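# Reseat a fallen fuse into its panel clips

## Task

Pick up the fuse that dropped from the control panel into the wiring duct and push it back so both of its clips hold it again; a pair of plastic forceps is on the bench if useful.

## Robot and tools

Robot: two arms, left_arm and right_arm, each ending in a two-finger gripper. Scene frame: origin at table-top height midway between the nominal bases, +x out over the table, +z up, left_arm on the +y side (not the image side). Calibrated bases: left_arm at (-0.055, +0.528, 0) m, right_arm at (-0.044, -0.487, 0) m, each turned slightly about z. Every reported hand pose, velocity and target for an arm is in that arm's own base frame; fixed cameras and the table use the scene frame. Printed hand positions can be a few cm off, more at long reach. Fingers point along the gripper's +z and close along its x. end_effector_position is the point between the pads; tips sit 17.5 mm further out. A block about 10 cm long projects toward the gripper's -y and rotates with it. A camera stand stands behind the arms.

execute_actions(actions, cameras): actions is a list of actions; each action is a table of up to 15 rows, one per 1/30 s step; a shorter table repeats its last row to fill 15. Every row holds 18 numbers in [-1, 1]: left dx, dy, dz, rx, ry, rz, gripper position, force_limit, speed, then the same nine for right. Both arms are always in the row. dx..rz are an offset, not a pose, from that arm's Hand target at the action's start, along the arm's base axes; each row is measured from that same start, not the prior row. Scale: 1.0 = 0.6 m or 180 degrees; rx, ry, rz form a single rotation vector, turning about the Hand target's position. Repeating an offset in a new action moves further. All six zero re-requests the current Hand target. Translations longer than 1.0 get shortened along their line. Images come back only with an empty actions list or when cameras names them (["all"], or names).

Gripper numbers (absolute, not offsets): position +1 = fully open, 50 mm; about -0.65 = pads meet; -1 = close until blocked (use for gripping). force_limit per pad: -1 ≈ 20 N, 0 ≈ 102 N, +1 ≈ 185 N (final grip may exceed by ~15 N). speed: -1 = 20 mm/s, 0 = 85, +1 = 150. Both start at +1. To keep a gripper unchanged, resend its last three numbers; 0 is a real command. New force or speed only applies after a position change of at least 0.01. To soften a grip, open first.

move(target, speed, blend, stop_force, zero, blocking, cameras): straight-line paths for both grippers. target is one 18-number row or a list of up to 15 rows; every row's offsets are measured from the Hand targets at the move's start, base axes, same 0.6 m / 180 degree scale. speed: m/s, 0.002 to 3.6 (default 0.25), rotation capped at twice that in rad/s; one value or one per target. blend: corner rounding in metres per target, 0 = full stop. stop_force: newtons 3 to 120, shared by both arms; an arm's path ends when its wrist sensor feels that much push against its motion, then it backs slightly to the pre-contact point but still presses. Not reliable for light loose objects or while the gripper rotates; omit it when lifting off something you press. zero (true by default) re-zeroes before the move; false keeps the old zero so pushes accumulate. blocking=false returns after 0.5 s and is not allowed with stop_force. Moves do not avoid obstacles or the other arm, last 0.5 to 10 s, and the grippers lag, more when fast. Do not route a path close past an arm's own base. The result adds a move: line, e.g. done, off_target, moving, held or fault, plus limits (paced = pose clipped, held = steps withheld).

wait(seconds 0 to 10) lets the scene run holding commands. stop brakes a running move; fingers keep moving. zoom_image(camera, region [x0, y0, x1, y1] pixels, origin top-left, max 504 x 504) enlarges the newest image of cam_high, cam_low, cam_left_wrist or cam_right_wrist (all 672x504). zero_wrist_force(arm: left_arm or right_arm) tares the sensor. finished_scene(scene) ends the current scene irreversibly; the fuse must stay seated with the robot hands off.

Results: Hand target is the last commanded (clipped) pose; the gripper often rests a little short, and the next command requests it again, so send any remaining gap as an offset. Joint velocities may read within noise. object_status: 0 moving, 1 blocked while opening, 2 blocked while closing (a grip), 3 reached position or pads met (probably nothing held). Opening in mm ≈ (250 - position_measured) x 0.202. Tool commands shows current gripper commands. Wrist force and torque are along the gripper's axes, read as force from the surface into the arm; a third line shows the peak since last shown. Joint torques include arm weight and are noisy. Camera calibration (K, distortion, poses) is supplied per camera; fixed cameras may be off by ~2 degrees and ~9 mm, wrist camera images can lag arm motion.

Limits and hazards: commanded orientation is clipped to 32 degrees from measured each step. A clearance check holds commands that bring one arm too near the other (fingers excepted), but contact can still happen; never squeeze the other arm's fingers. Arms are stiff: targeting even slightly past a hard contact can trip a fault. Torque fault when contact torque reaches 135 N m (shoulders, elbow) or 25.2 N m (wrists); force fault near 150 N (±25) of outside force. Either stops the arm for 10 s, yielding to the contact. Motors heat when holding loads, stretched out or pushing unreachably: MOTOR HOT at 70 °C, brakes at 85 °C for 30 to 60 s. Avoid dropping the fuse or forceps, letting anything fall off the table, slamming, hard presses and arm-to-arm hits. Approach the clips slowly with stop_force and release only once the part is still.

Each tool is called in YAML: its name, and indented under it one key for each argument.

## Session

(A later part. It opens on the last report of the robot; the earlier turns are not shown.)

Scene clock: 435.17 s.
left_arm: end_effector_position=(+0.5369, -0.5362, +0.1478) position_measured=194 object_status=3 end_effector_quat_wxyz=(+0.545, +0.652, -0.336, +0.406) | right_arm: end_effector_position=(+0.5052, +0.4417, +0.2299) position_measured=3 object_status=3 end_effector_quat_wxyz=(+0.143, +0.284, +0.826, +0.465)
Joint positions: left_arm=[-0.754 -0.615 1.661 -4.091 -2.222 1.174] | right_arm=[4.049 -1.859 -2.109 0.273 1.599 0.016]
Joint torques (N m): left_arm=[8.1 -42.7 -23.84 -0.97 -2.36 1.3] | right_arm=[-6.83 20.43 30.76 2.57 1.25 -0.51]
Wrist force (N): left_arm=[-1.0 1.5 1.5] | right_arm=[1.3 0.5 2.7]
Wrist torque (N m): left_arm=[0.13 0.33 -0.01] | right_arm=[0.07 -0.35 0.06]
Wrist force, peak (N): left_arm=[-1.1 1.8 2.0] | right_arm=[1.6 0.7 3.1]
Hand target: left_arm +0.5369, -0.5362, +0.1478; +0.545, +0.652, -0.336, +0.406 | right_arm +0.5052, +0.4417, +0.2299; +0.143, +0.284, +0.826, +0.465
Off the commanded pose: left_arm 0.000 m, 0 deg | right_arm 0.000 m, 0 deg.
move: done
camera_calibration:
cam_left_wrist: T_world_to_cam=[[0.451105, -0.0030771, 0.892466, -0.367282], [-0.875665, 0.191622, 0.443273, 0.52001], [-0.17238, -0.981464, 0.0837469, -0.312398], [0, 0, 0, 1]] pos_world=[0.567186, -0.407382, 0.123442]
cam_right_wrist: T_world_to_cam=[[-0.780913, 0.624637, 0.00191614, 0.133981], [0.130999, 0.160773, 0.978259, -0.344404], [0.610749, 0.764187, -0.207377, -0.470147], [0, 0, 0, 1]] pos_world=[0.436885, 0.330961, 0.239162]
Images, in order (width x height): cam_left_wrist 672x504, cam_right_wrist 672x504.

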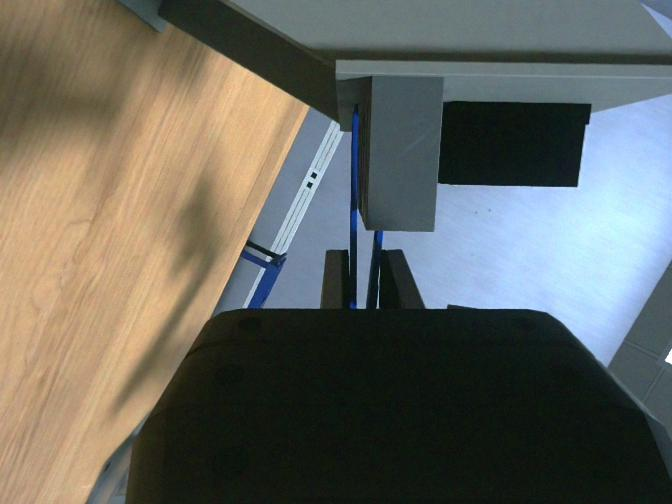

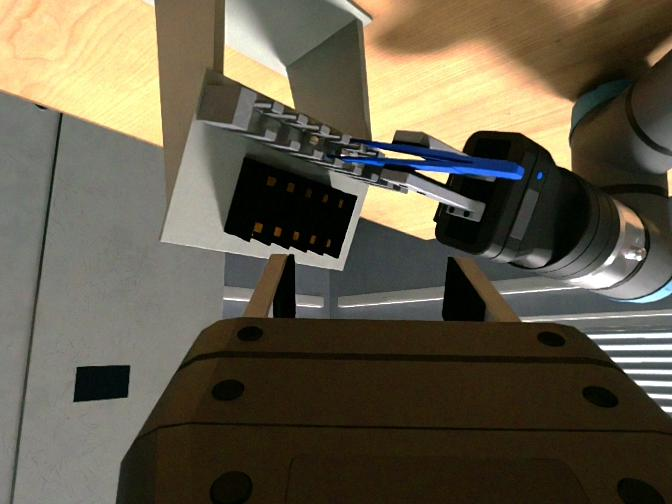

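move:
  target: [0.0022,0,0.0007,0,0,0,-0.28,-1,-1,0,0,0,0,0,0,1,-1,0]
  speed: 0.03
  stop_force: 3

execute_actions:
  actions:
    - [[0,0,0,0,0,0,-1,-0.8,-1,0,0,0,0,0,0,1,-1,0]]
    - [[0,0,0,0,0,0,-1,-0.8,-1,0,0,0,0,0,0,1,-1,0]]
  cameras: ["cam_left_wrist","cam_right_wrist"]

zoom_image:
  camera: "cam_right_wrist"
  region: [300, 110, 400, 180]

zoom_image:
  camera: "cam_left_wrist"
  region: [310, 60, 430, 150]

Scene clock: 443.60 s.
left_arm: end_effector_position=(+0.5383, -0.5362, +0.1482) position_measured=194 object_status=3 end_effector_quat_wxyz=(+0.545, +0.652, -0.336, +0.406) | right_arm: end_effector_position=(+0.5052, +0.4417, +0.2299) position_measured=3 object_status=3 end_effector_quat_wxyz=(+0.143, +0.284, +0.826, +0.465)
Joint positions: left_arm=[-0.752 -0.614 1.657 -4.088 -2.223 1.174] | right_arm=[4.049 -1.859 -2.109 0.273 1.599 0.016]
Joint torques (N m): left_arm=[8.07 -42.95 -22.62 -0.81 -2.38 1.39] | right_arm=[-6.86 20.9 30.53 2.61 1.26 -0.34]
Wrist force (N): left_arm=[-1.0 1.8 1.8] | right_arm=[1.4 0.6 2.8]
Wrist torque (N m): left_arm=[0.17 0.33 0.00] | right_arm=[0.09 -0.38 0.06]
Wrist force, peak (N): left_arm=[-1.0 1.8 1.8] | right_arm=[1.5 0.3 3.1]
Hand target: left_arm +0.5383, -0.5362, +0.1482; +0.545, +0.652, -0.336, +0.406 | right_arm +0.5052, +0.4417, +0.2299; +0.143, +0.284, +0.826, +0.465
Off the commanded pose: left_arm 0.000 m, 0 deg | right_arm 0.000 m, 0 deg.
move: done

Scene clock: 444.80 s.
left_arm: end_effector_position=(+0.5383, -0.5362, +0.1482) position_measured=224 object_status=2 end_effector_quat_wxyz=(+0.545, +0.652, -0.336, +0.406) | right_arm: end_effector_position=(+0.5052, +0.4417, +0.2299) position_measured=3 object_status=3 end_effector_quat_wxyz=(+0.143, +0.284, +0.826, +0.465)
Joint positions: left_arm=[-0.752 -0.614 1.657 -4.088 -2.223 1.174] | right_arm=[4.049 -1.859 -2.109 0.273 1.599 0.016]
Joint torques (N m): left_arm=[5.89 -51.37 -23.01 -3.77 -0.19 1.17] | right_arm=[-6.43 20.69 30.16 2.67 1.19 -0.36]
Wrist force (N): left_arm=[-2.5 -0.3 1.9] | right_arm=[1.7 0.6 2.5]
Wrist torque (N m): left_arm=[0.08 0.29 -0.04] | right_arm=[0.08 -0.44 0.07]
Wrist force, peak (N): left_arm=[-3.1 1.9 1.8] | right_arm=[1.7 0.7 3.0]
Hand target: left_arm +0.5383, -0.5362, +0.1482; +0.545, +0.652, -0.336, +0.406 | right_arm +0.5052, +0.4417, +0.2299; +0.143, +0.284, +0.826, +0.465
Off the commanded pose: left_arm 0.000 m, 0 deg | right_arm 0.000 m, 0 deg.
Step readings (end_effector_position of left_arm | right_arm):
0: (+0.5383, -0.5362, +0.1482) | (+0.5052, +0.4417, +0.2299)
1: (+0.5383, -0.5362, +0.1482) | (+0.5052, +0.4417, +0.2299)
2: (+0.5383, -0.5362, +0.1482) | (+0.5052, +0.4417, +0.2299)
4: (+0.5383, -0.5362, +0.1482) | (+0.5052, +0.4417, +0.2299)
8: (+0.5383, -0.5362, +0.1482) | (+0.5052, +0.4417, +0.2299)
15: (+0.5383, -0.5362, +0.1482) | (+0.5052, +0.4417, +0.2299)
16: (+0.5383, -0.5362, +0.1482) | (+0.5052, +0.4417, +0.2299)
17: (+0.5383, -0.5362, +0.1482) | (+0.5052, +0.4417, +0.2299)
19: (+0.5383, -0.5362, +0.1482) | (+0.5052, +0.4417, +0.2299)
23: (+0.5383, -0.5362, +0.1482) | (+0.5052, +0.4417, +0.2299)
30: (+0.5383, -0.5362, +0.1482) | (+0.5052, +0.4417, +0.2299)
camera_calibration:
cam_left_wrist: T_world_to_cam=[[0.451105, -0.0030771, 0.892466, -0.368225], [-0.875665, 0.191622, 0.443273, 0.520971], [-0.17238, -0.981464, 0.0837469, -0.312207], [0, 0, 0, 1]] pos_world=[0.568486, -0.407382, 0.123842]
cam_right_wrist: T_world_to_cam=[[-0.780913, 0.624637, 0.00191614, 0.133981], [0.130999, 0.160773, 0.978259, -0.344404], [0.610749, 0.764187, -0.207377, -0.470147], [0, 0, 0, 1]] pos_world=[0.436885, 0.330961, 0.239162]
Images, in order (width x height): cam_left_wrist 672x504, cam_right_wrist 672x504.

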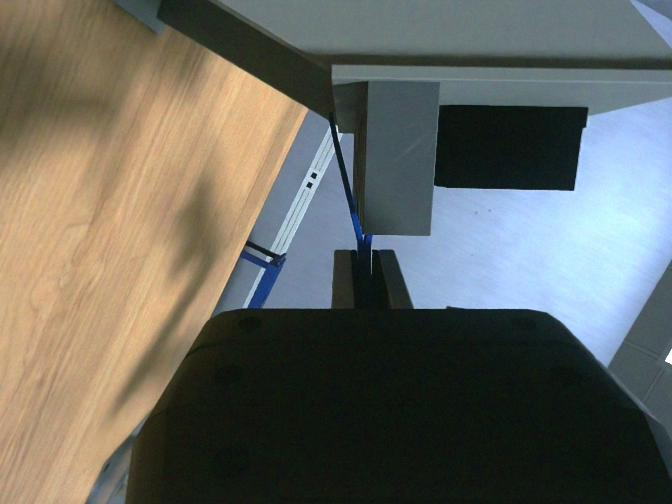

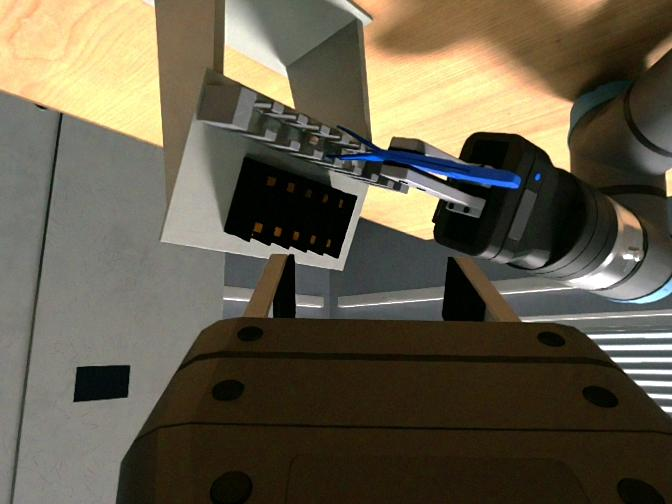

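Scaled by 5.040 from the camera's 672x504 image, which has a finer 960x720 frame.

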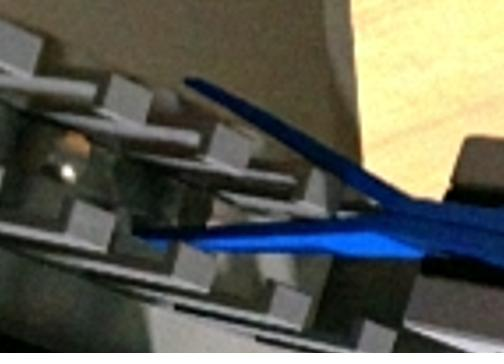

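Scaled by 4.200 from the camera's 672x504 image, which has a finer 960x720 frame.

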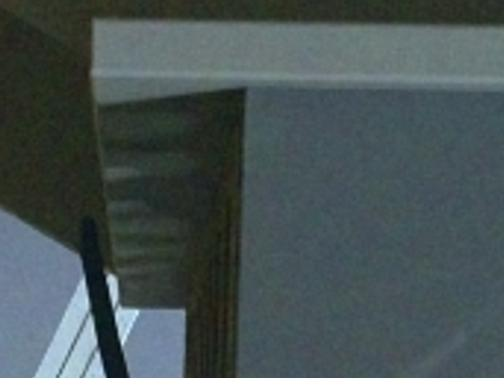

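execute_actions:
  actions:
    - [[0,0,0,0,0,0,-0.28,-1,-1,0,0,0,0,0,0,1,-1,0]]
    - [[0,0,0,0,0,0,-0.28,-1,-1,0,0,0,0,0,0,1,-1,0]]

move:
  target: [0,0.0035,0,0,0,0,-0.28,-1,-1,0,0,0,0,0,0,1,-1,0]
  speed: 0.03
  stop_force: 3

execute_actions:
  actions:
    - [[0,0,0,0,0,0,-1,-1,-1,0,0,0,0,0,0,1,-1,0]]
    - [[0,0,0,0,0,0,-1,-1,-1,0,0,0,0,0,0,1,-1,0]]
  cameras: ["cam_left_wrist","cam_right_wrist"]

zoom_image:
  camera: "cam_right_wrist"
  region: [300, 110, 400, 180]

zoom_image:
  camera: "cam_left_wrist"
  region: [310, 60, 430, 150]

Scene clock: 452.60 s.
left_arm: end_effector_position=(+0.5383, -0.5362, +0.1482) position_measured=194 object_status=3 end_effector_quat_wxyz=(+0.545, +0.652, -0.336, +0.406) | right_arm: end_effector_position=(+0.5052, +0.4417, +0.2299) position_measured=3 object_status=3 end_effector_quat_wxyz=(+0.143, +0.284, +0.826, +0.465)
Joint positions: left_arm=[-0.752 -0.614 1.657 -4.088 -2.223 1.174] | right_arm=[4.049 -1.859 -2.109 0.273 1.599 0.016]
Joint torques (N m): left_arm=[4.13 -61.77 -21.88 -1.92 2.33 1.04] | right_arm=[-6.78 20.31 30 2.69 1.26 -0.27]
Wrist force (N): left_arm=[-1.0 1.3 1.7] | right_arm=[1.4 0.4 2.8]
Wrist torque (N m): left_arm=[0.11 0.33 -0.01] | right_arm=[0.05 -0.38 0.06]
Wrist force, peak (N): left_arm=[-3.3 2.9 1.5] | right_arm=[1.4 0.3 3.2]
Hand target: left_arm +0.5383, -0.5362, +0.1482; +0.545, +0.652, -0.336, +0.406 | right_arm +0.5052, +0.4417, +0.2299; +0.143, +0.284, +0.826, +0.465
Off the commanded pose: left_arm 0.000 m, 0 deg | right_arm 0.000 m, 0 deg.
Step readings (end_effector_position of left_arm | right_arm):
0: (+0.5383, -0.5362, +0.1482) | (+0.5052, +0.4417, +0.2299)
1: (+0.5383, -0.5362, +0.1482) | (+0.5052, +0.4417, +0.2299)
2: (+0.5383, -0.5362, +0.1482) | (+0.5052, +0.4417, +0.2299)
4: (+0.5383, -0.5362, +0.1482) | (+0.5052, +0.4417, +0.2299)
8: (+0.5383, -0.5362, +0.1482) | (+0.5052, +0.4417, +0.2299)
15: (+0.5383, -0.5362, +0.1482) | (+0.5052, +0.4417, +0.2299)
16: (+0.5383, -0.5362, +0.1482) | (+0.5052, +0.4417, +0.2299)
17: (+0.5383, -0.5362, +0.1482) | (+0.5052, +0.4417, +0.2299)
19: (+0.5383, -0.5362, +0.1482) | (+0.5052, +0.4417, +0.2299)
23: (+0.5383, -0.5362, +0.1482) | (+0.5052, +0.4417, +0.2299)
30: (+0.5383, -0.5362, +0.1482) | (+0.5052, +0.4417, +0.2299)

Scene clock: 453.80 s.
left_arm: end_effector_position=(+0.5383, -0.5341, +0.1482) position_measured=194 object_status=3 end_effector_quat_wxyz=(+0.545, +0.652, -0.336, +0.406) | right_arm: end_effector_position=(+0.5052, +0.4417, +0.2299) position_measured=3 object_status=3 end_effector_quat_wxyz=(+0.143, +0.284, +0.826, +0.465)
Joint positions: left_arm=[-0.749 -0.616 1.66 -4.09 -2.226 1.174] | right_arm=[4.049 -1.859 -2.109 0.273 1.599 0.016]
Joint torques (N m): left_arm=[7.81 -67.29 -5.89 -4.04 -2.27 1.34] | right_arm=[-6.46 20.66 29.8 2.66 1.25 -0.2]
Wrist force (N): left_arm=[-1.0 1.3 1.5] | right_arm=[1.5 0.4 2.8]
Wrist torque (N m): left_arm=[0.11 0.33 0.00] | right_arm=[0.06 -0.40 0.06]
Wrist force, peak (N): left_arm=[-0.9 1.7 1.7] | right_arm=[1.5 0.3 3.0]
Hand target: left_arm +0.5383, -0.5341, +0.1482; +0.545, +0.652, -0.336, +0.406 | right_arm +0.5052, +0.4417, +0.2299; +0.143, +0.284, +0.826, +0.465
Off the commanded pose: left_arm 0.000 m, 0 deg | right_arm 0.000 m, 0 deg.
move: done

Scene clock: 455.00 s.
left_arm: end_effector_position=(+0.5382, -0.5341, +0.1482) position_measured=223 object_status=2 end_effector_quat_wxyz=(+0.545, +0.652, -0.336, +0.406) | right_arm: end_effector_position=(+0.5052, +0.4417, +0.2299) position_measured=3 object_status=3 end_effector_quat_wxyz=(+0.143, +0.284, +0.826, +0.465)
Joint positions: left_arm=[-0.749 -0.616 1.66 -4.09 -2.226 1.174] | right_arm=[4.049 -1.859 -2.109 0.273 1.599 0.016]
Joint torques (N m): left_arm=[6.12 -67.27 -13.53 -3.44 -0.43 1.25] | right_arm=[-6.99 20.72 29.48 2.51 1.28 -0.22]
Wrist force (N): left_arm=[-2.6 -0.1 1.8] | right_arm=[1.9 0.2 2.7]
Wrist torque (N m): left_arm=[0.10 0.30 -0.04] | right_arm=[0.04 -0.45 0.07]
Wrist force, peak (N): left_arm=[-3.5 1.3 1.6] | right_arm=[1.6 1.0 2.9]
Hand target: left_arm +0.5383, -0.5341, +0.1482; +0.545, +0.652, -0.336, +0.406 | right_arm +0.5052, +0.4417, +0.2299; +0.143, +0.284, +0.826, +0.465
Off the commanded pose: left_arm 0.000 m, 0 deg | right_arm 0.000 m, 0 deg.
Step readings (end_effector_position of left_arm | right_arm):
0: (+0.5383, -0.5341, +0.1482) | (+0.5052, +0.4417, +0.2299)
1: (+0.5383, -0.5341, +0.1482) | (+0.5052, +0.4417, +0.2299)
2: (+0.5383, -0.5341, +0.1482) | (+0.5052, +0.4417, +0.2299)
4: (+0.5383, -0.5341, +0.1482) | (+0.5052, +0.4417, +0.2299)
8: (+0.5382, -0.5341, +0.1482) | (+0.5052, +0.4417, +0.2299)
15: (+0.5382, -0.5341, +0.1482) | (+0.5052, +0.4417, +0.2299)
16: (+0.5382, -0.5341, +0.1482) | (+0.5052, +0.4417, +0.2299)
17: (+0.5382, -0.5341, +0.1482) | (+0.5052, +0.4417, +0.2299)
19: (+0.5382, -0.5341, +0.1482) | (+0.5052, +0.4417, +0.2299)
23: (+0.5382, -0.5341, +0.1482) | (+0.5052, +0.4417, +0.2299)
30: (+0.5382, -0.5341, +0.1482) | (+0.5052, +0.4417, +0.2299)
camera_calibration:
cam_left_wrist: T_world_to_cam=[[0.451105, -0.0030771, 0.892466, -0.368219], [-0.875665, 0.191622, 0.443273, 0.520569], [-0.17238, -0.981464, 0.0837469, -0.310146], [0, 0, 0, 1]] pos_world=[0.568486, -0.405282, 0.123842]
cam_right_wrist: T_world_to_cam=[[-0.780913, 0.624637, 0.00191614, 0.133981], [0.130999, 0.160773, 0.978259, -0.344404], [0.610749, 0.764187, -0.207377, -0.470147], [0, 0, 0, 1]] pos_world=[0.436885, 0.330961, 0.239162]
Images, in order (width x height): cam_left_wrist 672x504, cam_right_wrist 672x504.

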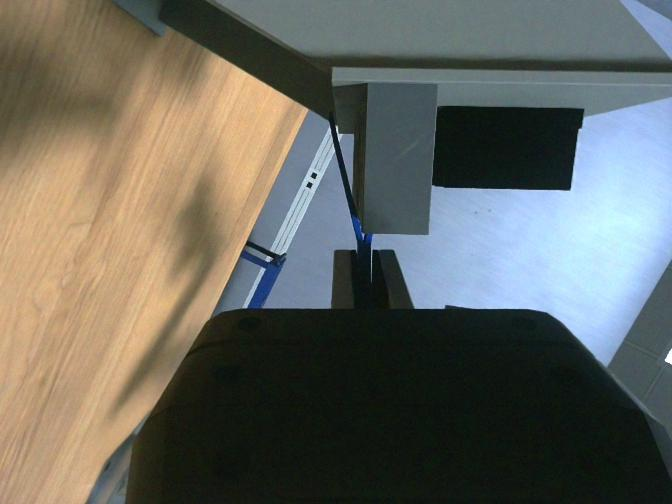

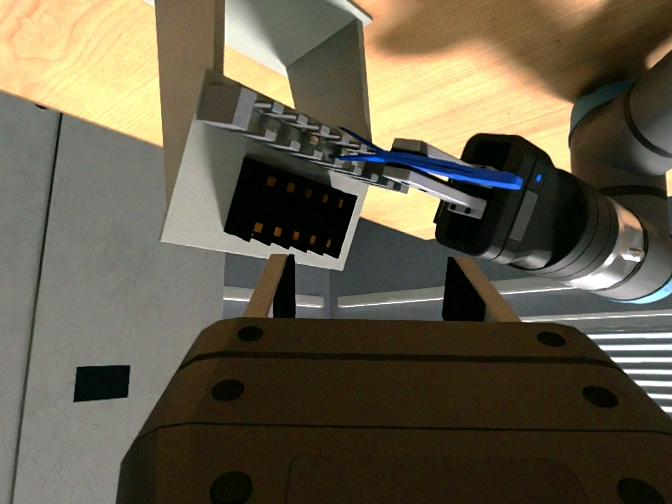

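Scaled by 5.040 from the camera's 672x504 image, which has a finer 960x720 frame.

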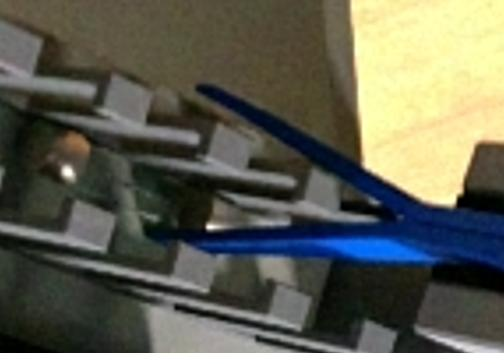

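Scaled by 4.200 from the camera's 672x504 image, which has a finer 960x720 frame.

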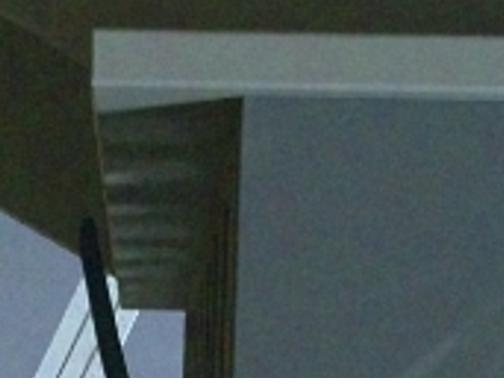

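execute_actions:
  actions:
    - [[0,0,0,0,0,0,-0.28,-1,-1,0,0,0,0,0,0,1,-1,0]]
    - [[0,0,0,0,0,0,-0.28,-1,-1,0,0,0,0,0,0,1,-1,0]]

move:
  target: [-0.0022,-0.001,-0.0007,0,0,0,-0.28,-1,-1,0,0,0,0,0,0,1,-1,0]
  speed: 0.03
  cameras: ["cam_left_wrist","cam_right_wrist"]

zoom_image:
  camera: "cam_right_wrist"
  region: [300, 110, 400, 180]

zoom_image:
  camera: "cam_left_wrist"
  region: [310, 60, 430, 150]

Scene clock: 465.00 s.
left_arm: end_effector_position=(+0.5383, -0.5341, +0.1482) position_measured=194 object_status=3 end_effector_quat_wxyz=(+0.545, +0.652, -0.336, +0.406) | right_arm: end_effector_position=(+0.5052, +0.4417, +0.2299) position_measured=3 object_status=3 end_effector_quat_wxyz=(+0.143, +0.284, +0.826, +0.465)
Joint positions: left_arm=[-0.749 -0.616 1.66 -4.09 -2.226 1.174] | right_arm=[4.049 -1.859 -2.109 0.273 1.599 0.016]
Joint torques (N m): left_arm=[-0.63 -66.52 -22.29 -1.96 1.96 1.25] | right_arm=[-6.89 20.63 29.12 2.83 1.14 -0.19]
Wrist force (N): left_arm=[-1.0 1.4 1.6] | right_arm=[1.6 0.3 2.5]
Wrist torque (N m): left_arm=[0.13 0.33 0.00] | right_arm=[0.04 -0.41 0.06]
Wrist force, peak (N): left_arm=[-3.5 2.7 1.3] | right_arm=[1.6 0.2 3.1]
Hand target: left_arm +0.5383, -0.5341, +0.1482; +0.545, +0.652, -0.336, +0.406 | right_arm +0.5052, +0.4417, +0.2299; +0.143, +0.284, +0.826, +0.465
Off the commanded pose: left_arm 0.000 m, 0 deg | right_arm 0.000 m, 0 deg.
Step readings (end_effector_position of left_arm | right_arm):
0: (+0.5383, -0.5341, +0.1482) | (+0.5052, +0.4417, +0.2299)
1: (+0.5383, -0.5341, +0.1482) | (+0.5052, +0.4417, +0.2299)
2: (+0.5383, -0.5341, +0.1482) | (+0.5052, +0.4417, +0.2299)
4: (+0.5383, -0.5341, +0.1482) | (+0.5052, +0.4417, +0.2299)
8: (+0.5383, -0.5341, +0.1482) | (+0.5052, +0.4417, +0.2299)
15: (+0.5383, -0.5341, +0.1482) | (+0.5052, +0.4417, +0.2299)
16: (+0.5383, -0.5341, +0.1482) | (+0.5052, +0.4417, +0.2299)
17: (+0.5383, -0.5341, +0.1482) | (+0.5052, +0.4417, +0.2299)
19: (+0.5383, -0.5341, +0.1482) | (+0.5052, +0.4417, +0.2299)
23: (+0.5383, -0.5341, +0.1482) | (+0.5052, +0.4417, +0.2299)
30: (+0.5383, -0.5341, +0.1482) | (+0.5052, +0.4417, +0.2299)

Scene clock: 465.70 s.
left_arm: end_effector_position=(+0.5370, -0.5347, +0.1478) position_measured=194 object_status=3 end_effector_quat_wxyz=(+0.545, +0.652, -0.336, +0.406) | right_arm: end_effector_position=(+0.5052, +0.4417, +0.2299) position_measured=3 object_status=3 end_effector_quat_wxyz=(+0.143, +0.284, +0.826, +0.465)
Joint positions: left_arm=[-0.751 -0.616 1.663 -4.093 -2.224 1.174] | right_arm=[4.049 -1.859 -2.109 0.273 1.599 0.016]
Joint torques (N m): left_arm=[-5.95 -66.9 -7.18 -3.86 2.72 -1.04] | right_arm=[-6.54 20.43 29.72 2.84 1.28 -0.17]
Wrist force (N): left_arm=[-0.9 1.3 1.7] | right_arm=[1.4 0.5 2.7]
Wrist torque (N m): left_arm=[0.10 0.31 0.01] | right_arm=[0.07 -0.38 0.06]
Wrist force, peak (N): left_arm=[-1.2 1.5 1.5] | right_arm=[1.5 0.3 3.0]
Hand target: left_arm +0.5369, -0.5347, +0.1478; +0.545, +0.652, -0.336, +0.406 | right_arm +0.5052, +0.4417, +0.2299; +0.143, +0.284, +0.826, +0.465
Off the commanded pose: left_arm 0.000 m, 0 deg | right_arm 0.000 m, 0 deg.
move: done
camera_calibration:
cam_left_wrist: T_world_to_cam=[[0.451105, -0.0030771, 0.892466, -0.367277], [-0.875665, 0.191622, 0.443273, 0.519723], [-0.17238, -0.981464, 0.0837469, -0.310925], [0, 0, 0, 1]] pos_world=[0.567186, -0.405882, 0.123442]
cam_right_wrist: T_world_to_cam=[[-0.780913, 0.624637, 0.00191614, 0.133981], [0.130999, 0.160773, 0.978259, -0.344404], [0.610749, 0.764187, -0.207377, -0.470147], [0, 0, 0, 1]] pos_world=[0.436885, 0.330961, 0.239162]
Images, in order (width x height): cam_left_wrist 672x504, cam_right_wrist 672x504.

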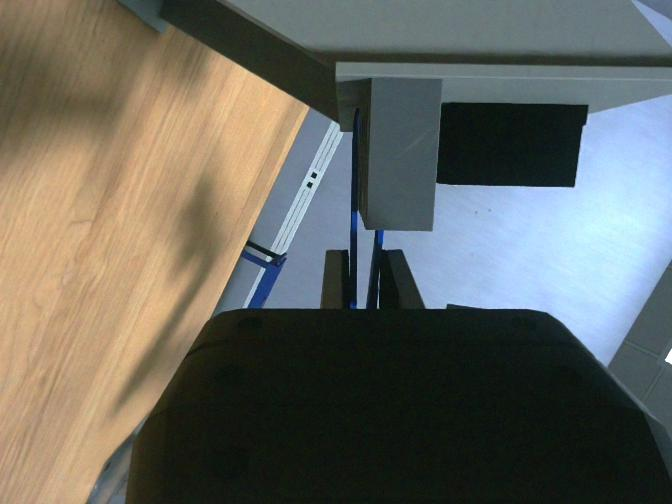

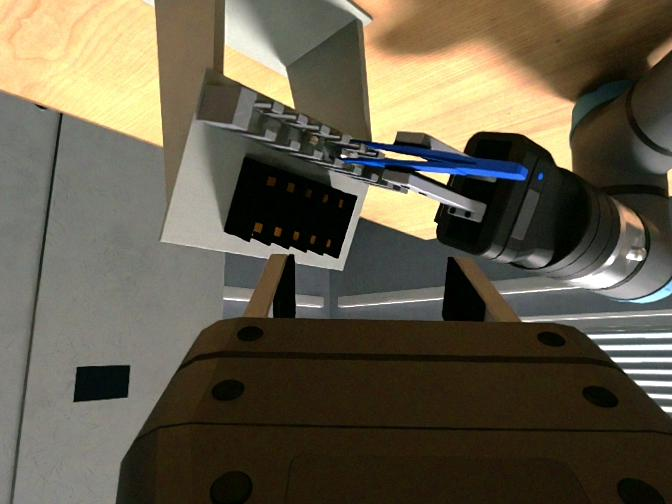

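Scaled by 5.040 from the camera's 672x504 image, which has a finer 960x720 frame.

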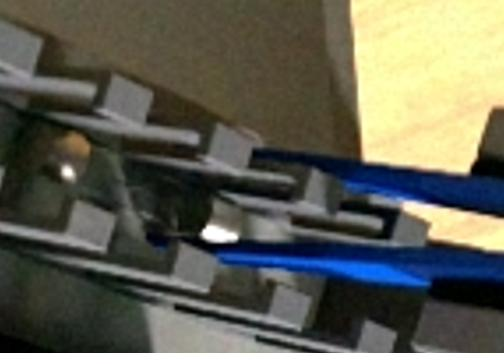

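Scaled by 4.200 from the camera's 672x504 image, which has a finer 960x720 frame.

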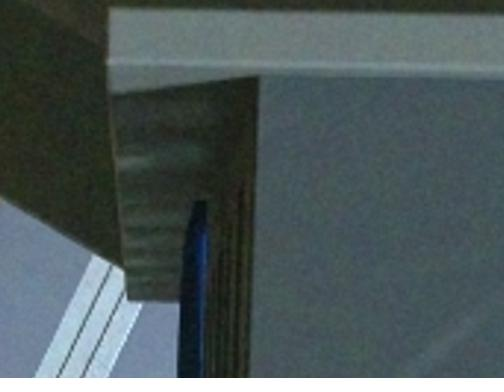

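move:
  target: [0.0022,0,-0.0015,0,0,0,-0.28,-1,-1,0,0,0,0,0,0,1,-1,0]
  speed: 0.03
  stop_force: 3

execute_actions:
  actions:
    - [[0,0,0,0,0,0,-1,-1,-1,0,0,0,0,0,0,1,-1,0]]
    - [[0,0,0,0,0,0,-1,-1,-1,0,0,0,0,0,0,1,-1,0]]
  cameras: ["cam_left_wrist","cam_right_wrist"]

zoom_image:
  camera: "cam_right_wrist"
  region: [300, 110, 400, 180]

zoom_image:
  camera: "cam_left_wrist"
  region: [310, 60, 430, 150]

Scene clock: 473.97 s.
left_arm: end_effector_position=(+0.5383, -0.5347, +0.1469) position_measured=194 object_status=3 end_effector_quat_wxyz=(+0.545, +0.652, -0.336, +0.406) | right_arm: end_effector_position=(+0.5052, +0.4417, +0.2299) position_measured=3 object_status=3 end_effector_quat_wxyz=(+0.143, +0.284, +0.826, +0.465)
Joint positions: left_arm=[-0.75 -0.612 1.659 -4.092 -2.225 1.174] | right_arm=[4.049 -1.859 -2.109 0.273 1.599 0.016]
Joint torques (N m): left_arm=[8.1 -42.98 -23.4 -0.83 -2.31 1.26] | right_arm=[-6.52 20.43 29.41 2.79 1.25 -0.1]
Wrist force (N): left_arm=[-0.9 1.5 1.5] | right_arm=[1.5 0.2 2.6]
Wrist torque (N m): left_arm=[0.14 0.31 0.01] | right_arm=[0.02 -0.39 0.06]
Wrist force, peak (N): left_arm=[-0.9 1.6 1.8] | right_arm=[1.7 0.4 3.0]
Hand target: left_arm +0.5383, -0.5347, +0.1469; +0.545, +0.652, -0.336, +0.406 | right_arm +0.5052, +0.4417, +0.2299; +0.143, +0.284, +0.826, +0.465
Off the commanded pose: left_arm 0.000 m, 0 deg | right_arm 0.000 m, 0 deg.
move: done

Scene clock: 475.17 s.
left_arm: end_effector_position=(+0.5383, -0.5347, +0.1469) position_measured=223 object_status=2 end_effector_quat_wxyz=(+0.545, +0.652, -0.336, +0.406) | right_arm: end_effector_position=(+0.5052, +0.4417, +0.2299) position_measured=3 object_status=3 end_effector_quat_wxyz=(+0.143, +0.284, +0.826, +0.465)
Joint positions: left_arm=[-0.75 -0.612 1.659 -4.092 -2.225 1.174] | right_arm=[4.049 -1.859 -2.109 0.273 1.599 0.016]
Joint torques (N m): left_arm=[6.99 -43.06 -21.89 -1.19 -2.18 1.17] | right_arm=[-7.21 20.39 29.27 2.83 1.24 -0.11]
Wrist force (N): left_arm=[-0.6 1.5 1.7] | right_arm=[1.4 0.4 3.1]
Wrist torque (N m): left_arm=[0.14 0.35 0.03] | right_arm=[0.05 -0.39 0.07]
Wrist force, peak (N): left_arm=[-1.0 1.6 1.8] | right_arm=[1.4 0.4 3.1]
Hand target: left_arm +0.5383, -0.5347, +0.1469; +0.545, +0.652, -0.336, +0.406 | right_arm +0.5052, +0.4417, +0.2299; +0.143, +0.284, +0.826, +0.465
Off the commanded pose: left_arm 0.000 m, 0 deg | right_arm 0.000 m, 0 deg.
Step readings (end_effector_position of left_arm | right_arm):
0: (+0.5383, -0.5347, +0.1469) | (+0.5052, +0.4417, +0.2299)
1: (+0.5383, -0.5347, +0.1469) | (+0.5052, +0.4417, +0.2299)
2: (+0.5383, -0.5347, +0.1469) | (+0.5052, +0.4417, +0.2299)
4: (+0.5383, -0.5347, +0.1469) | (+0.5052, +0.4417, +0.2299)
8: (+0.5383, -0.5347, +0.1469) | (+0.5052, +0.4417, +0.2299)
15: (+0.5383, -0.5347, +0.1469) | (+0.5052, +0.4417, +0.2299)
16: (+0.5383, -0.5347, +0.1469) | (+0.5052, +0.4417, +0.2299)
17: (+0.5383, -0.5347, +0.1469) | (+0.5052, +0.4417, +0.2299)
19: (+0.5383, -0.5347, +0.1469) | (+0.5052, +0.4417, +0.2299)
23: (+0.5383, -0.5347, +0.1469) | (+0.5052, +0.4417, +0.2299)
30: (+0.5383, -0.5347, +0.1469) | (+0.5052, +0.4417, +0.2299)
camera_calibration:
cam_left_wrist: T_world_to_cam=[[0.451105, -0.0030771, 0.892466, -0.36706], [-0.875665, 0.191622, 0.443273, 0.52126], [-0.17238, -0.981464, 0.0837469, -0.310626], [0, 0, 0, 1]] pos_world=[0.568486, -0.405882, 0.122542]
cam_right_wrist: T_world_to_cam=[[-0.780913, 0.624637, 0.00191614, 0.133981], [0.130999, 0.160773, 0.978259, -0.344404], [0.610749, 0.764187, -0.207377, -0.470147], [0, 0, 0, 1]] pos_world=[0.436885, 0.330961, 0.239162]
Images, in order (width x height): cam_left_wrist 672x504, cam_right_wrist 672x504.

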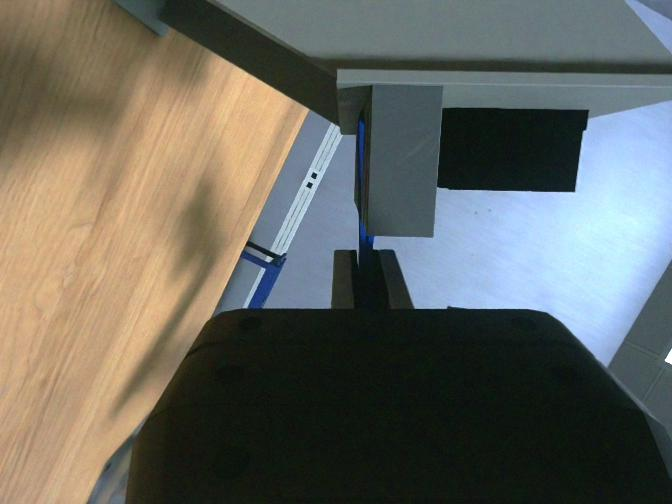

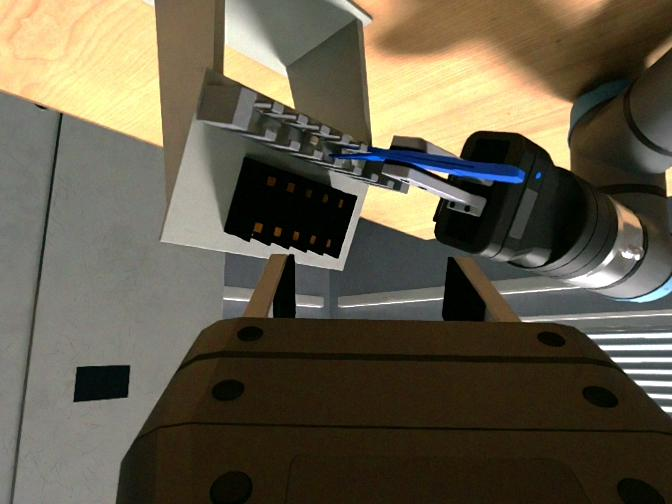

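Scaled by 5.040 from the camera's 672x504 image, which has a finer 960x720 frame.

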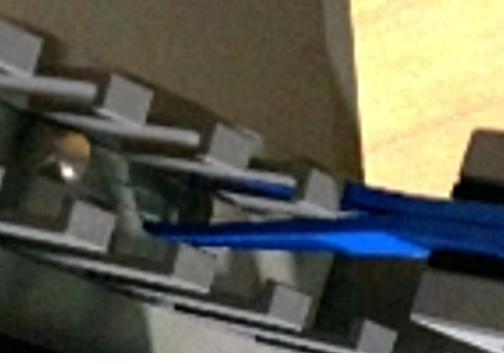

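Scaled by 4.200 from the camera's 672x504 image, which has a finer 960x720 frame.

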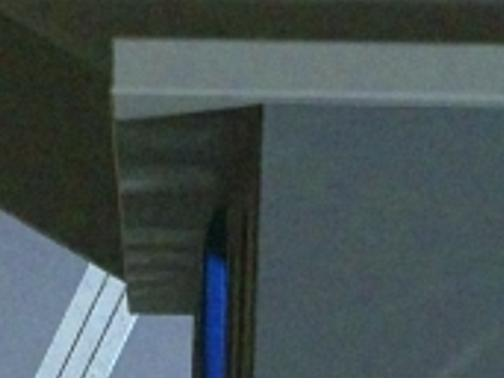

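execute_actions:
  actions:
    - [[0,0,0,0,0,0,-0.98,-0.7,-1,0,0,0,0,0,0,1,-1,0]]

move:
  target:
    - [0.0007,0,0.0015,0,0,0,-0.98,-0.7,-1,0,0,0,0,0,0,1,-1,0]
    - [-0.0083,-0.0001,0.0060,0,0,0,-0.98,-0.7,-1,0,0,0,0,0,0,1,-1,0]
  speed: 0.015
  cameras: ["cam_left_wrist","cam_right_wrist"]

zoom_image:
  camera: "cam_right_wrist"
  region: [300, 110, 400, 180]

zoom_image:
  camera: "cam_left_wrist"
  region: [310, 60, 430, 150]

Scene clock: 483.43 s.
left_arm: end_effector_position=(+0.5383, -0.5347, +0.1469) position_measured=225 object_status=2 end_effector_quat_wxyz=(+0.545, +0.652, -0.336, +0.406) | right_arm: end_effector_position=(+0.5052, +0.4417, +0.2299) position_measured=3 object_status=3 end_effector_quat_wxyz=(+0.143, +0.284, +0.826, +0.465)
Joint positions: left_arm=[-0.75 -0.612 1.659 -4.092 -2.225 1.174] | right_arm=[4.049 -1.859 -2.109 0.273 1.599 0.016]
Joint torques (N m): left_arm=[5.54 -42.87 -19.8 -1.73 -1.99 0.83] | right_arm=[-6.62 20.65 28.83 2.86 1.34 -0.08]
Wrist force (N): left_arm=[-0.6 1.6 1.5] | right_arm=[1.7 0.1 2.9]
Wrist torque (N m): left_arm=[0.14 0.35 0.04] | right_arm=[0.02 -0.43 0.06]
Wrist force, peak (N): left_arm=[-0.3 1.8 1.7] | right_arm=[1.7 0.3 3.1]
Hand target: left_arm +0.5383, -0.5347, +0.1469; +0.545, +0.652, -0.336, +0.406 | right_arm +0.5052, +0.4417, +0.2299; +0.143, +0.284, +0.826, +0.465
Off the commanded pose: left_arm 0.000 m, 0 deg | right_arm 0.000 m, 0 deg.
Step readings (end_effector_position of left_arm | right_arm):
0: (+0.5383, -0.5347, +0.1469) | (+0.5052, +0.4417, +0.2299)
1: (+0.5383, -0.5347, +0.1469) | (+0.5052, +0.4417, +0.2299)
2: (+0.5383, -0.5347, +0.1469) | (+0.5052, +0.4417, +0.2299)
4: (+0.5383, -0.5347, +0.1469) | (+0.5052, +0.4417, +0.2299)
8: (+0.5383, -0.5347, +0.1469) | (+0.5052, +0.4417, +0.2299)
15: (+0.5383, -0.5347, +0.1469) | (+0.5052, +0.4417, +0.2299)

Scene clock: 484.70 s.
left_arm: end_effector_position=(+0.5333, -0.5348, +0.1505) position_measured=225 object_status=2 end_effector_quat_wxyz=(+0.545, +0.652, -0.336, +0.406) | right_arm: end_effector_position=(+0.5052, +0.4417, +0.2299) position_measured=3 object_status=3 end_effector_quat_wxyz=(+0.143, +0.284, +0.826, +0.465)
Joint positions: left_arm=[-0.756 -0.625 1.675 -4.096 -2.219 1.173] | right_arm=[4.049 -1.859 -2.109 0.273 1.599 0.016]
Joint torques (N m): left_arm=[-6.07 -66.11 -5.55 -3.88 2.53 -1.13] | right_arm=[-7.3 20.94 28.95 2.78 1.22 -0.14]
Wrist force (N): left_arm=[-0.5 1.1 1.8] | right_arm=[1.8 0.3 2.7]
Wrist torque (N m): left_arm=[0.09 0.32 0.10] | right_arm=[0.05 -0.44 0.06]
Wrist force, peak (N): left_arm=[-0.6 1.5 1.9] | right_arm=[1.3 0.2 3.3]
Hand target: left_arm +0.5333, -0.5348, +0.1505; +0.545, +0.652, -0.336, +0.406 | right_arm +0.5052, +0.4417, +0.2299; +0.143, +0.284, +0.826, +0.465
Off the commanded pose: left_arm 0.000 m, 0 deg | right_arm 0.000 m, 0 deg.
move: done
camera_calibration:
cam_left_wrist: T_world_to_cam=[[0.451105, -0.0030771, 0.892466, -0.368063], [-0.875665, 0.191622, 0.443273, 0.515393], [-0.17238, -0.981464, 0.0837469, -0.31187], [0, 0, 0, 1]] pos_world=[0.563586, -0.405982, 0.126142]
cam_right_wrist: T_world_to_cam=[[-0.780913, 0.624637, 0.00191614, 0.133981], [0.130999, 0.160773, 0.978259, -0.344404], [0.610749, 0.764187, -0.207377, -0.470147], [0, 0, 0, 1]] pos_world=[0.436885, 0.330961, 0.239162]
Images, in order (width x height): cam_left_wrist 672x504, cam_right_wrist 672x504.

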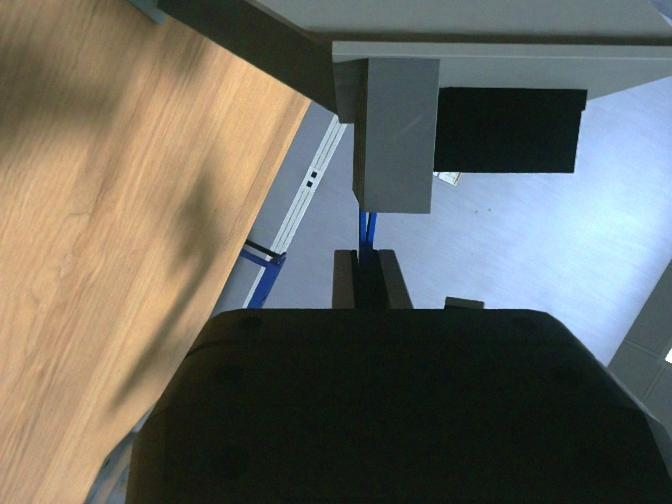

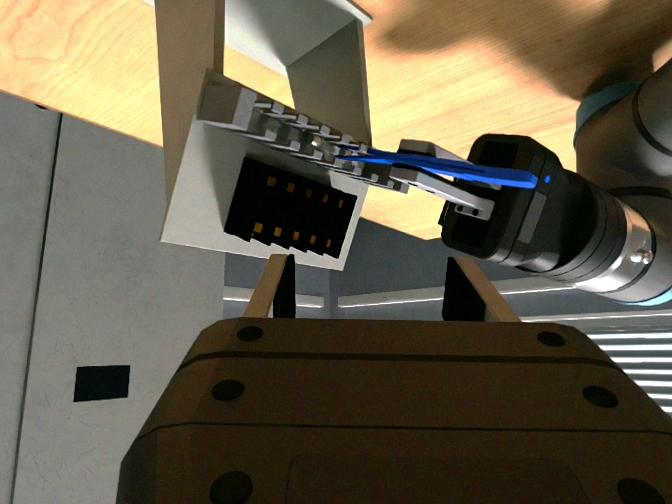

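Scaled by 5.040 from the camera's 672x504 image, which has a finer 960x720 frame.

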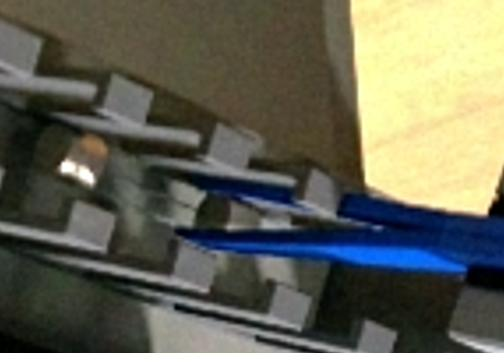

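Scaled by 4.200 from the camera's 672x504 image, which has a finer 960x720 frame.

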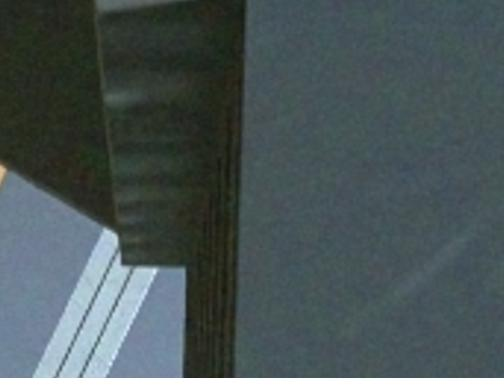

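move:
  target: [-0.0090,-0.0001,0.0045,0,0,0,-0.98,-0.7,-1,0,0,0,0,0,0,1,-1,0]
  speed: 0.015
  cameras: ["cam_left_wrist","cam_right_wrist"]

zoom_image:
  camera: "cam_right_wrist"
  region: [300, 110, 400, 180]

Scene clock: 488.17 s.
left_arm: end_effector_position=(+0.5279, -0.5349, +0.1532) position_measured=225 object_status=2 end_effector_quat_wxyz=(+0.545, +0.652, -0.336, +0.406) | right_arm: end_effector_position=(+0.5052, +0.4417, +0.2299) position_measured=3 object_status=3 end_effector_quat_wxyz=(+0.143, +0.284, +0.826, +0.465)
Joint positions: left_arm=[-0.763 -0.636 1.692 -4.102 -2.212 1.173] | right_arm=[4.049 -1.859 -2.109 0.273 1.599 0.016]
Joint torques (N m): left_arm=[-6.48 -66.79 -5.31 -4.04 2.5 -1.39] | right_arm=[-7.18 20.63 28.83 2.91 1.26 -0.04]
Wrist force (N): left_arm=[-1.0 1.5 1.8] | right_arm=[1.6 0.3 2.6]
Wrist torque (N m): left_arm=[0.14 0.33 0.08] | right_arm=[0.04 -0.41 0.06]
Wrist force, peak (N): left_arm=[-1.0 1.6 1.8] | right_arm=[1.8 0.6 2.9]
Hand target: left_arm +0.5279, -0.5349, +0.1532; +0.545, +0.652, -0.336, +0.406 | right_arm +0.5052, +0.4417, +0.2299; +0.143, +0.284, +0.826, +0.465
Off the commanded pose: left_arm 0.000 m, 0 deg | right_arm 0.000 m, 0 deg.
move: done
camera_calibration:
cam_left_wrist: T_world_to_cam=[[0.451105, -0.0030771, 0.892466, -0.368037], [-0.875665, 0.191622, 0.443273, 0.509467], [-0.17238, -0.981464, 0.0837469, -0.313027], [0, 0, 0, 1]] pos_world=[0.558186, -0.405982, 0.128842]
cam_right_wrist: T_world_to_cam=[[-0.780913, 0.624637, 0.00191614, 0.133981], [0.130999, 0.160773, 0.978259, -0.344404], [0.610749, 0.764187, -0.207377, -0.470147], [0, 0, 0, 1]] pos_world=[0.436885, 0.330961, 0.239162]
Images, in order (width x height): cam_left_wrist 672x504, cam_right_wrist 672x504.

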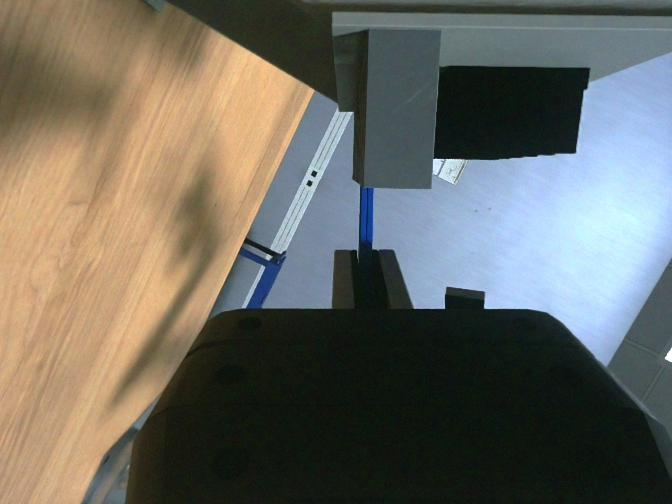

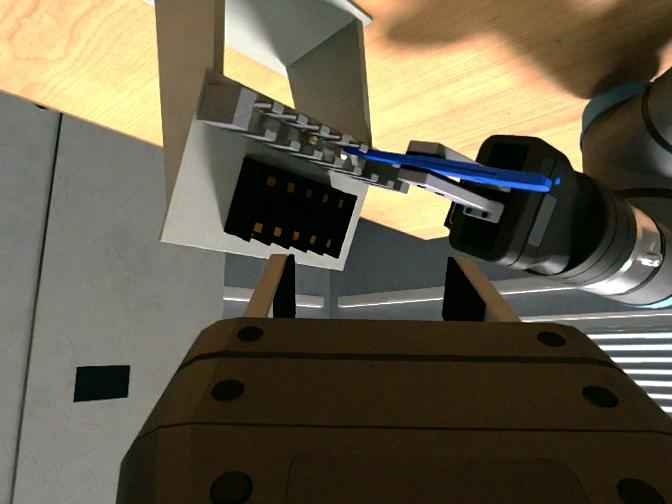

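Scaled by 5.040 from the camera's 672x504 image, which has a finer 960x720 frame.

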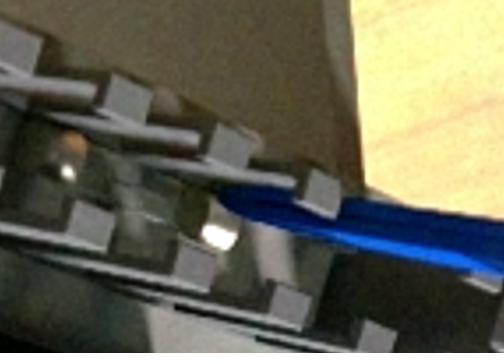

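move:
  target:
    - [-0.0448,-0.0003,0.0223,0,0,0,-0.98,-0.7,-1,0,0,0,0,0,0,1,-1,0]
    - [-0.0448,-0.0236,0.0223,0,0,0,-0.98,-0.7,-1,0,0,0,0,0,0,1,-1,0]
  speed: 0.06

execute_actions:
  actions:
    - [[0,0,0,0,0,0,-0.28,-1,-1,0,0,0,0,0,0,1,-1,0]]
    - [[0,0,0,0,0,0,-0.28,-1,-1,0,0,0,0,0,0,1,-1,0]]
  cameras: ["cam_left_wrist","cam_right_wrist"]

zoom_image:
  camera: "cam_right_wrist"
  region: [300, 110, 400, 180]

zoom_image:
  camera: "cam_left_wrist"
  region: [310, 20, 430, 110]

Scene clock: 504.10 s.
left_arm: end_effector_position=(+0.5010, -0.5489, +0.1666) position_measured=225 object_status=2 end_effector_quat_wxyz=(+0.545, +0.652, -0.336, +0.406) | right_arm: end_effector_position=(+0.5052, +0.4417, +0.2299) position_measured=3 object_status=3 end_effector_quat_wxyz=(+0.143, +0.284, +0.826, +0.465)
Joint positions: left_arm=[-0.817 -0.682 1.749 -4.117 -2.158 1.166] | right_arm=[4.049 -1.859 -2.109 0.273 1.599 0.016]
Joint torques (N m): left_arm=[-6.71 -40.18 -21.52 -0.76 2.53 -1.16] | right_arm=[-6.93 21.18 28.38 2.93 1.23 0.01]
Wrist force (N): left_arm=[-0.7 1.6 1.7] | right_arm=[1.5 0.2 2.7]
Wrist torque (N m): left_arm=[0.13 0.28 0.09] | right_arm=[0.02 -0.39 0.06]
Wrist force, peak (N): left_arm=[-1.0 2.2 1.7] | right_arm=[1.7 0.3 3.1]
Hand target: left_arm +0.5010, -0.5490, +0.1666; +0.545, +0.652, -0.336, +0.406 | right_arm +0.5052, +0.4417, +0.2299; +0.143, +0.284, +0.826, +0.465
Off the commanded pose: left_arm 0.000 m, 0 deg | right_arm 0.000 m, 0 deg.
move: done

Scene clock: 505.30 s.
left_arm: end_effector_position=(+0.5010, -0.5490, +0.1666) position_measured=194 object_status=3 end_effector_quat_wxyz=(+0.545, +0.652, -0.336, +0.406) | right_arm: end_effector_position=(+0.5052, +0.4417, +0.2299) position_measured=3 object_status=3 end_effector_quat_wxyz=(+0.143, +0.284, +0.826, +0.465)
Joint positions: left_arm=[-0.817 -0.682 1.749 -4.117 -2.158 1.166] | right_arm=[4.049 -1.859 -2.109 0.273 1.599 0.016]
Joint torques (N m): left_arm=[-6.71 -39.12 -23.02 -1.14 2.47 -1.24] | right_arm=[-7.21 20.82 28.48 2.88 1.23 0.06]
Wrist force (N): left_arm=[-0.9 1.4 1.7] | right_arm=[1.3 0.3 2.8]
Wrist torque (N m): left_arm=[0.10 0.32 0.09] | right_arm=[0.04 -0.36 0.07]
Wrist force, peak (N): left_arm=[-1.1 1.6 1.8] | right_arm=[1.6 0.3 2.9]
Hand target: left_arm +0.5010, -0.5490, +0.1666; +0.545, +0.652, -0.336, +0.406 | right_arm +0.5052, +0.4417, +0.2299; +0.143, +0.284, +0.826, +0.465
Off the commanded pose: left_arm 0.000 m, 0 deg | right_arm 0.000 m, 0 deg.
Step readings (end_effector_position of left_arm | right_arm):
0: (+0.5010, -0.5489, +0.1666) | (+0.5052, +0.4417, +0.2299)
1: (+0.5010, -0.5490, +0.1666) | (+0.5052, +0.4417, +0.2299)
2: (+0.5010, -0.5490, +0.1666) | (+0.5052, +0.4417, +0.2299)
4: (+0.5010, -0.5490, +0.1666) | (+0.5052, +0.4417, +0.2299)
8: (+0.5010, -0.5490, +0.1666) | (+0.5052, +0.4417, +0.2299)
15: (+0.5010, -0.5490, +0.1666) | (+0.5052, +0.4417, +0.2299)
16: (+0.5010, -0.5490, +0.1666) | (+0.5052, +0.4417, +0.2299)
17: (+0.5010, -0.5490, +0.1666) | (+0.5052, +0.4417, +0.2299)
19: (+0.5010, -0.5490, +0.1666) | (+0.5052, +0.4417, +0.2299)
23: (+0.5010, -0.5490, +0.1666) | (+0.5052, +0.4417, +0.2299)
30: (+0.5010, -0.5490, +0.1666) | (+0.5052, +0.4417, +0.2299)
camera_calibration:
cam_left_wrist: T_world_to_cam=[[0.451105, -0.0030771, 0.892466, -0.36786], [-0.875665, 0.191622, 0.443273, 0.482606], [-0.17238, -0.981464, 0.0837469, -0.33274], [0, 0, 0, 1]] pos_world=[0.531186, -0.420182, 0.142242]
cam_right_wrist: T_world_to_cam=[[-0.780913, 0.624637, 0.00191614, 0.133981], [0.130999, 0.160773, 0.978259, -0.344404], [0.610749, 0.764187, -0.207377, -0.470147], [0, 0, 0, 1]] pos_world=[0.436885, 0.330961, 0.239162]
Images, in order (width x height): cam_left_wrist 672x504, cam_right_wrist 672x504.

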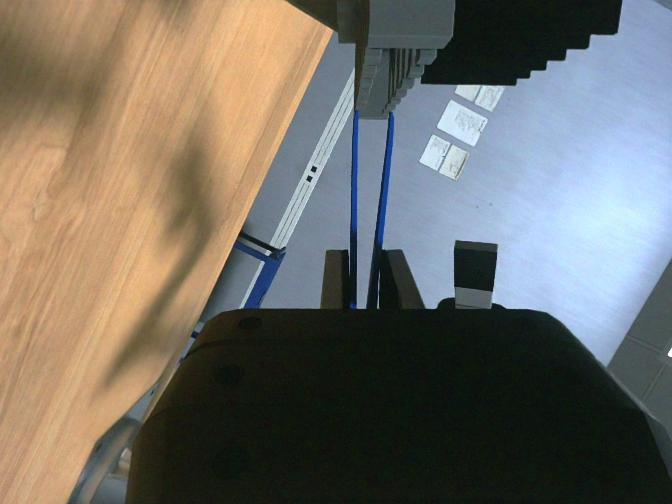

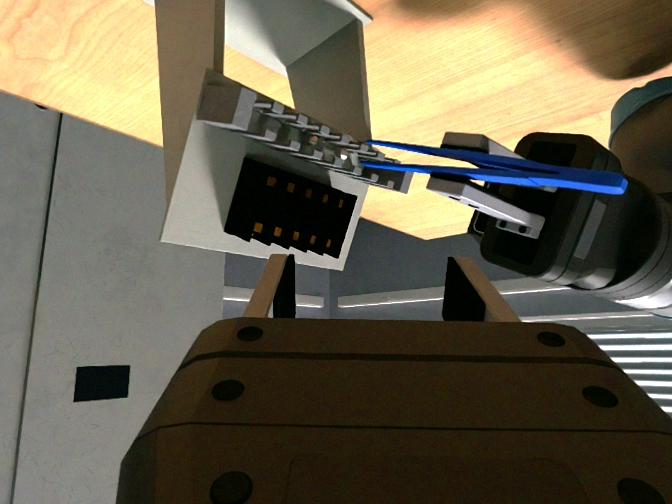

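Scaled by 5.040 from the camera's 672x504 image, which has a finer 960x720 frame.

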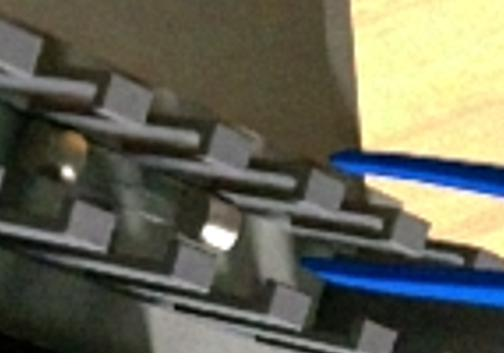

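Scaled by 4.200 from the camera's 672x504 image, which has a finer 960x720 frame.

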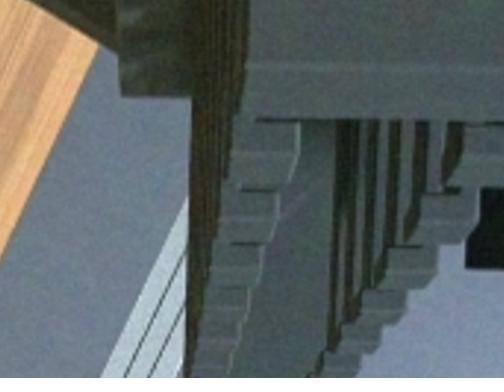

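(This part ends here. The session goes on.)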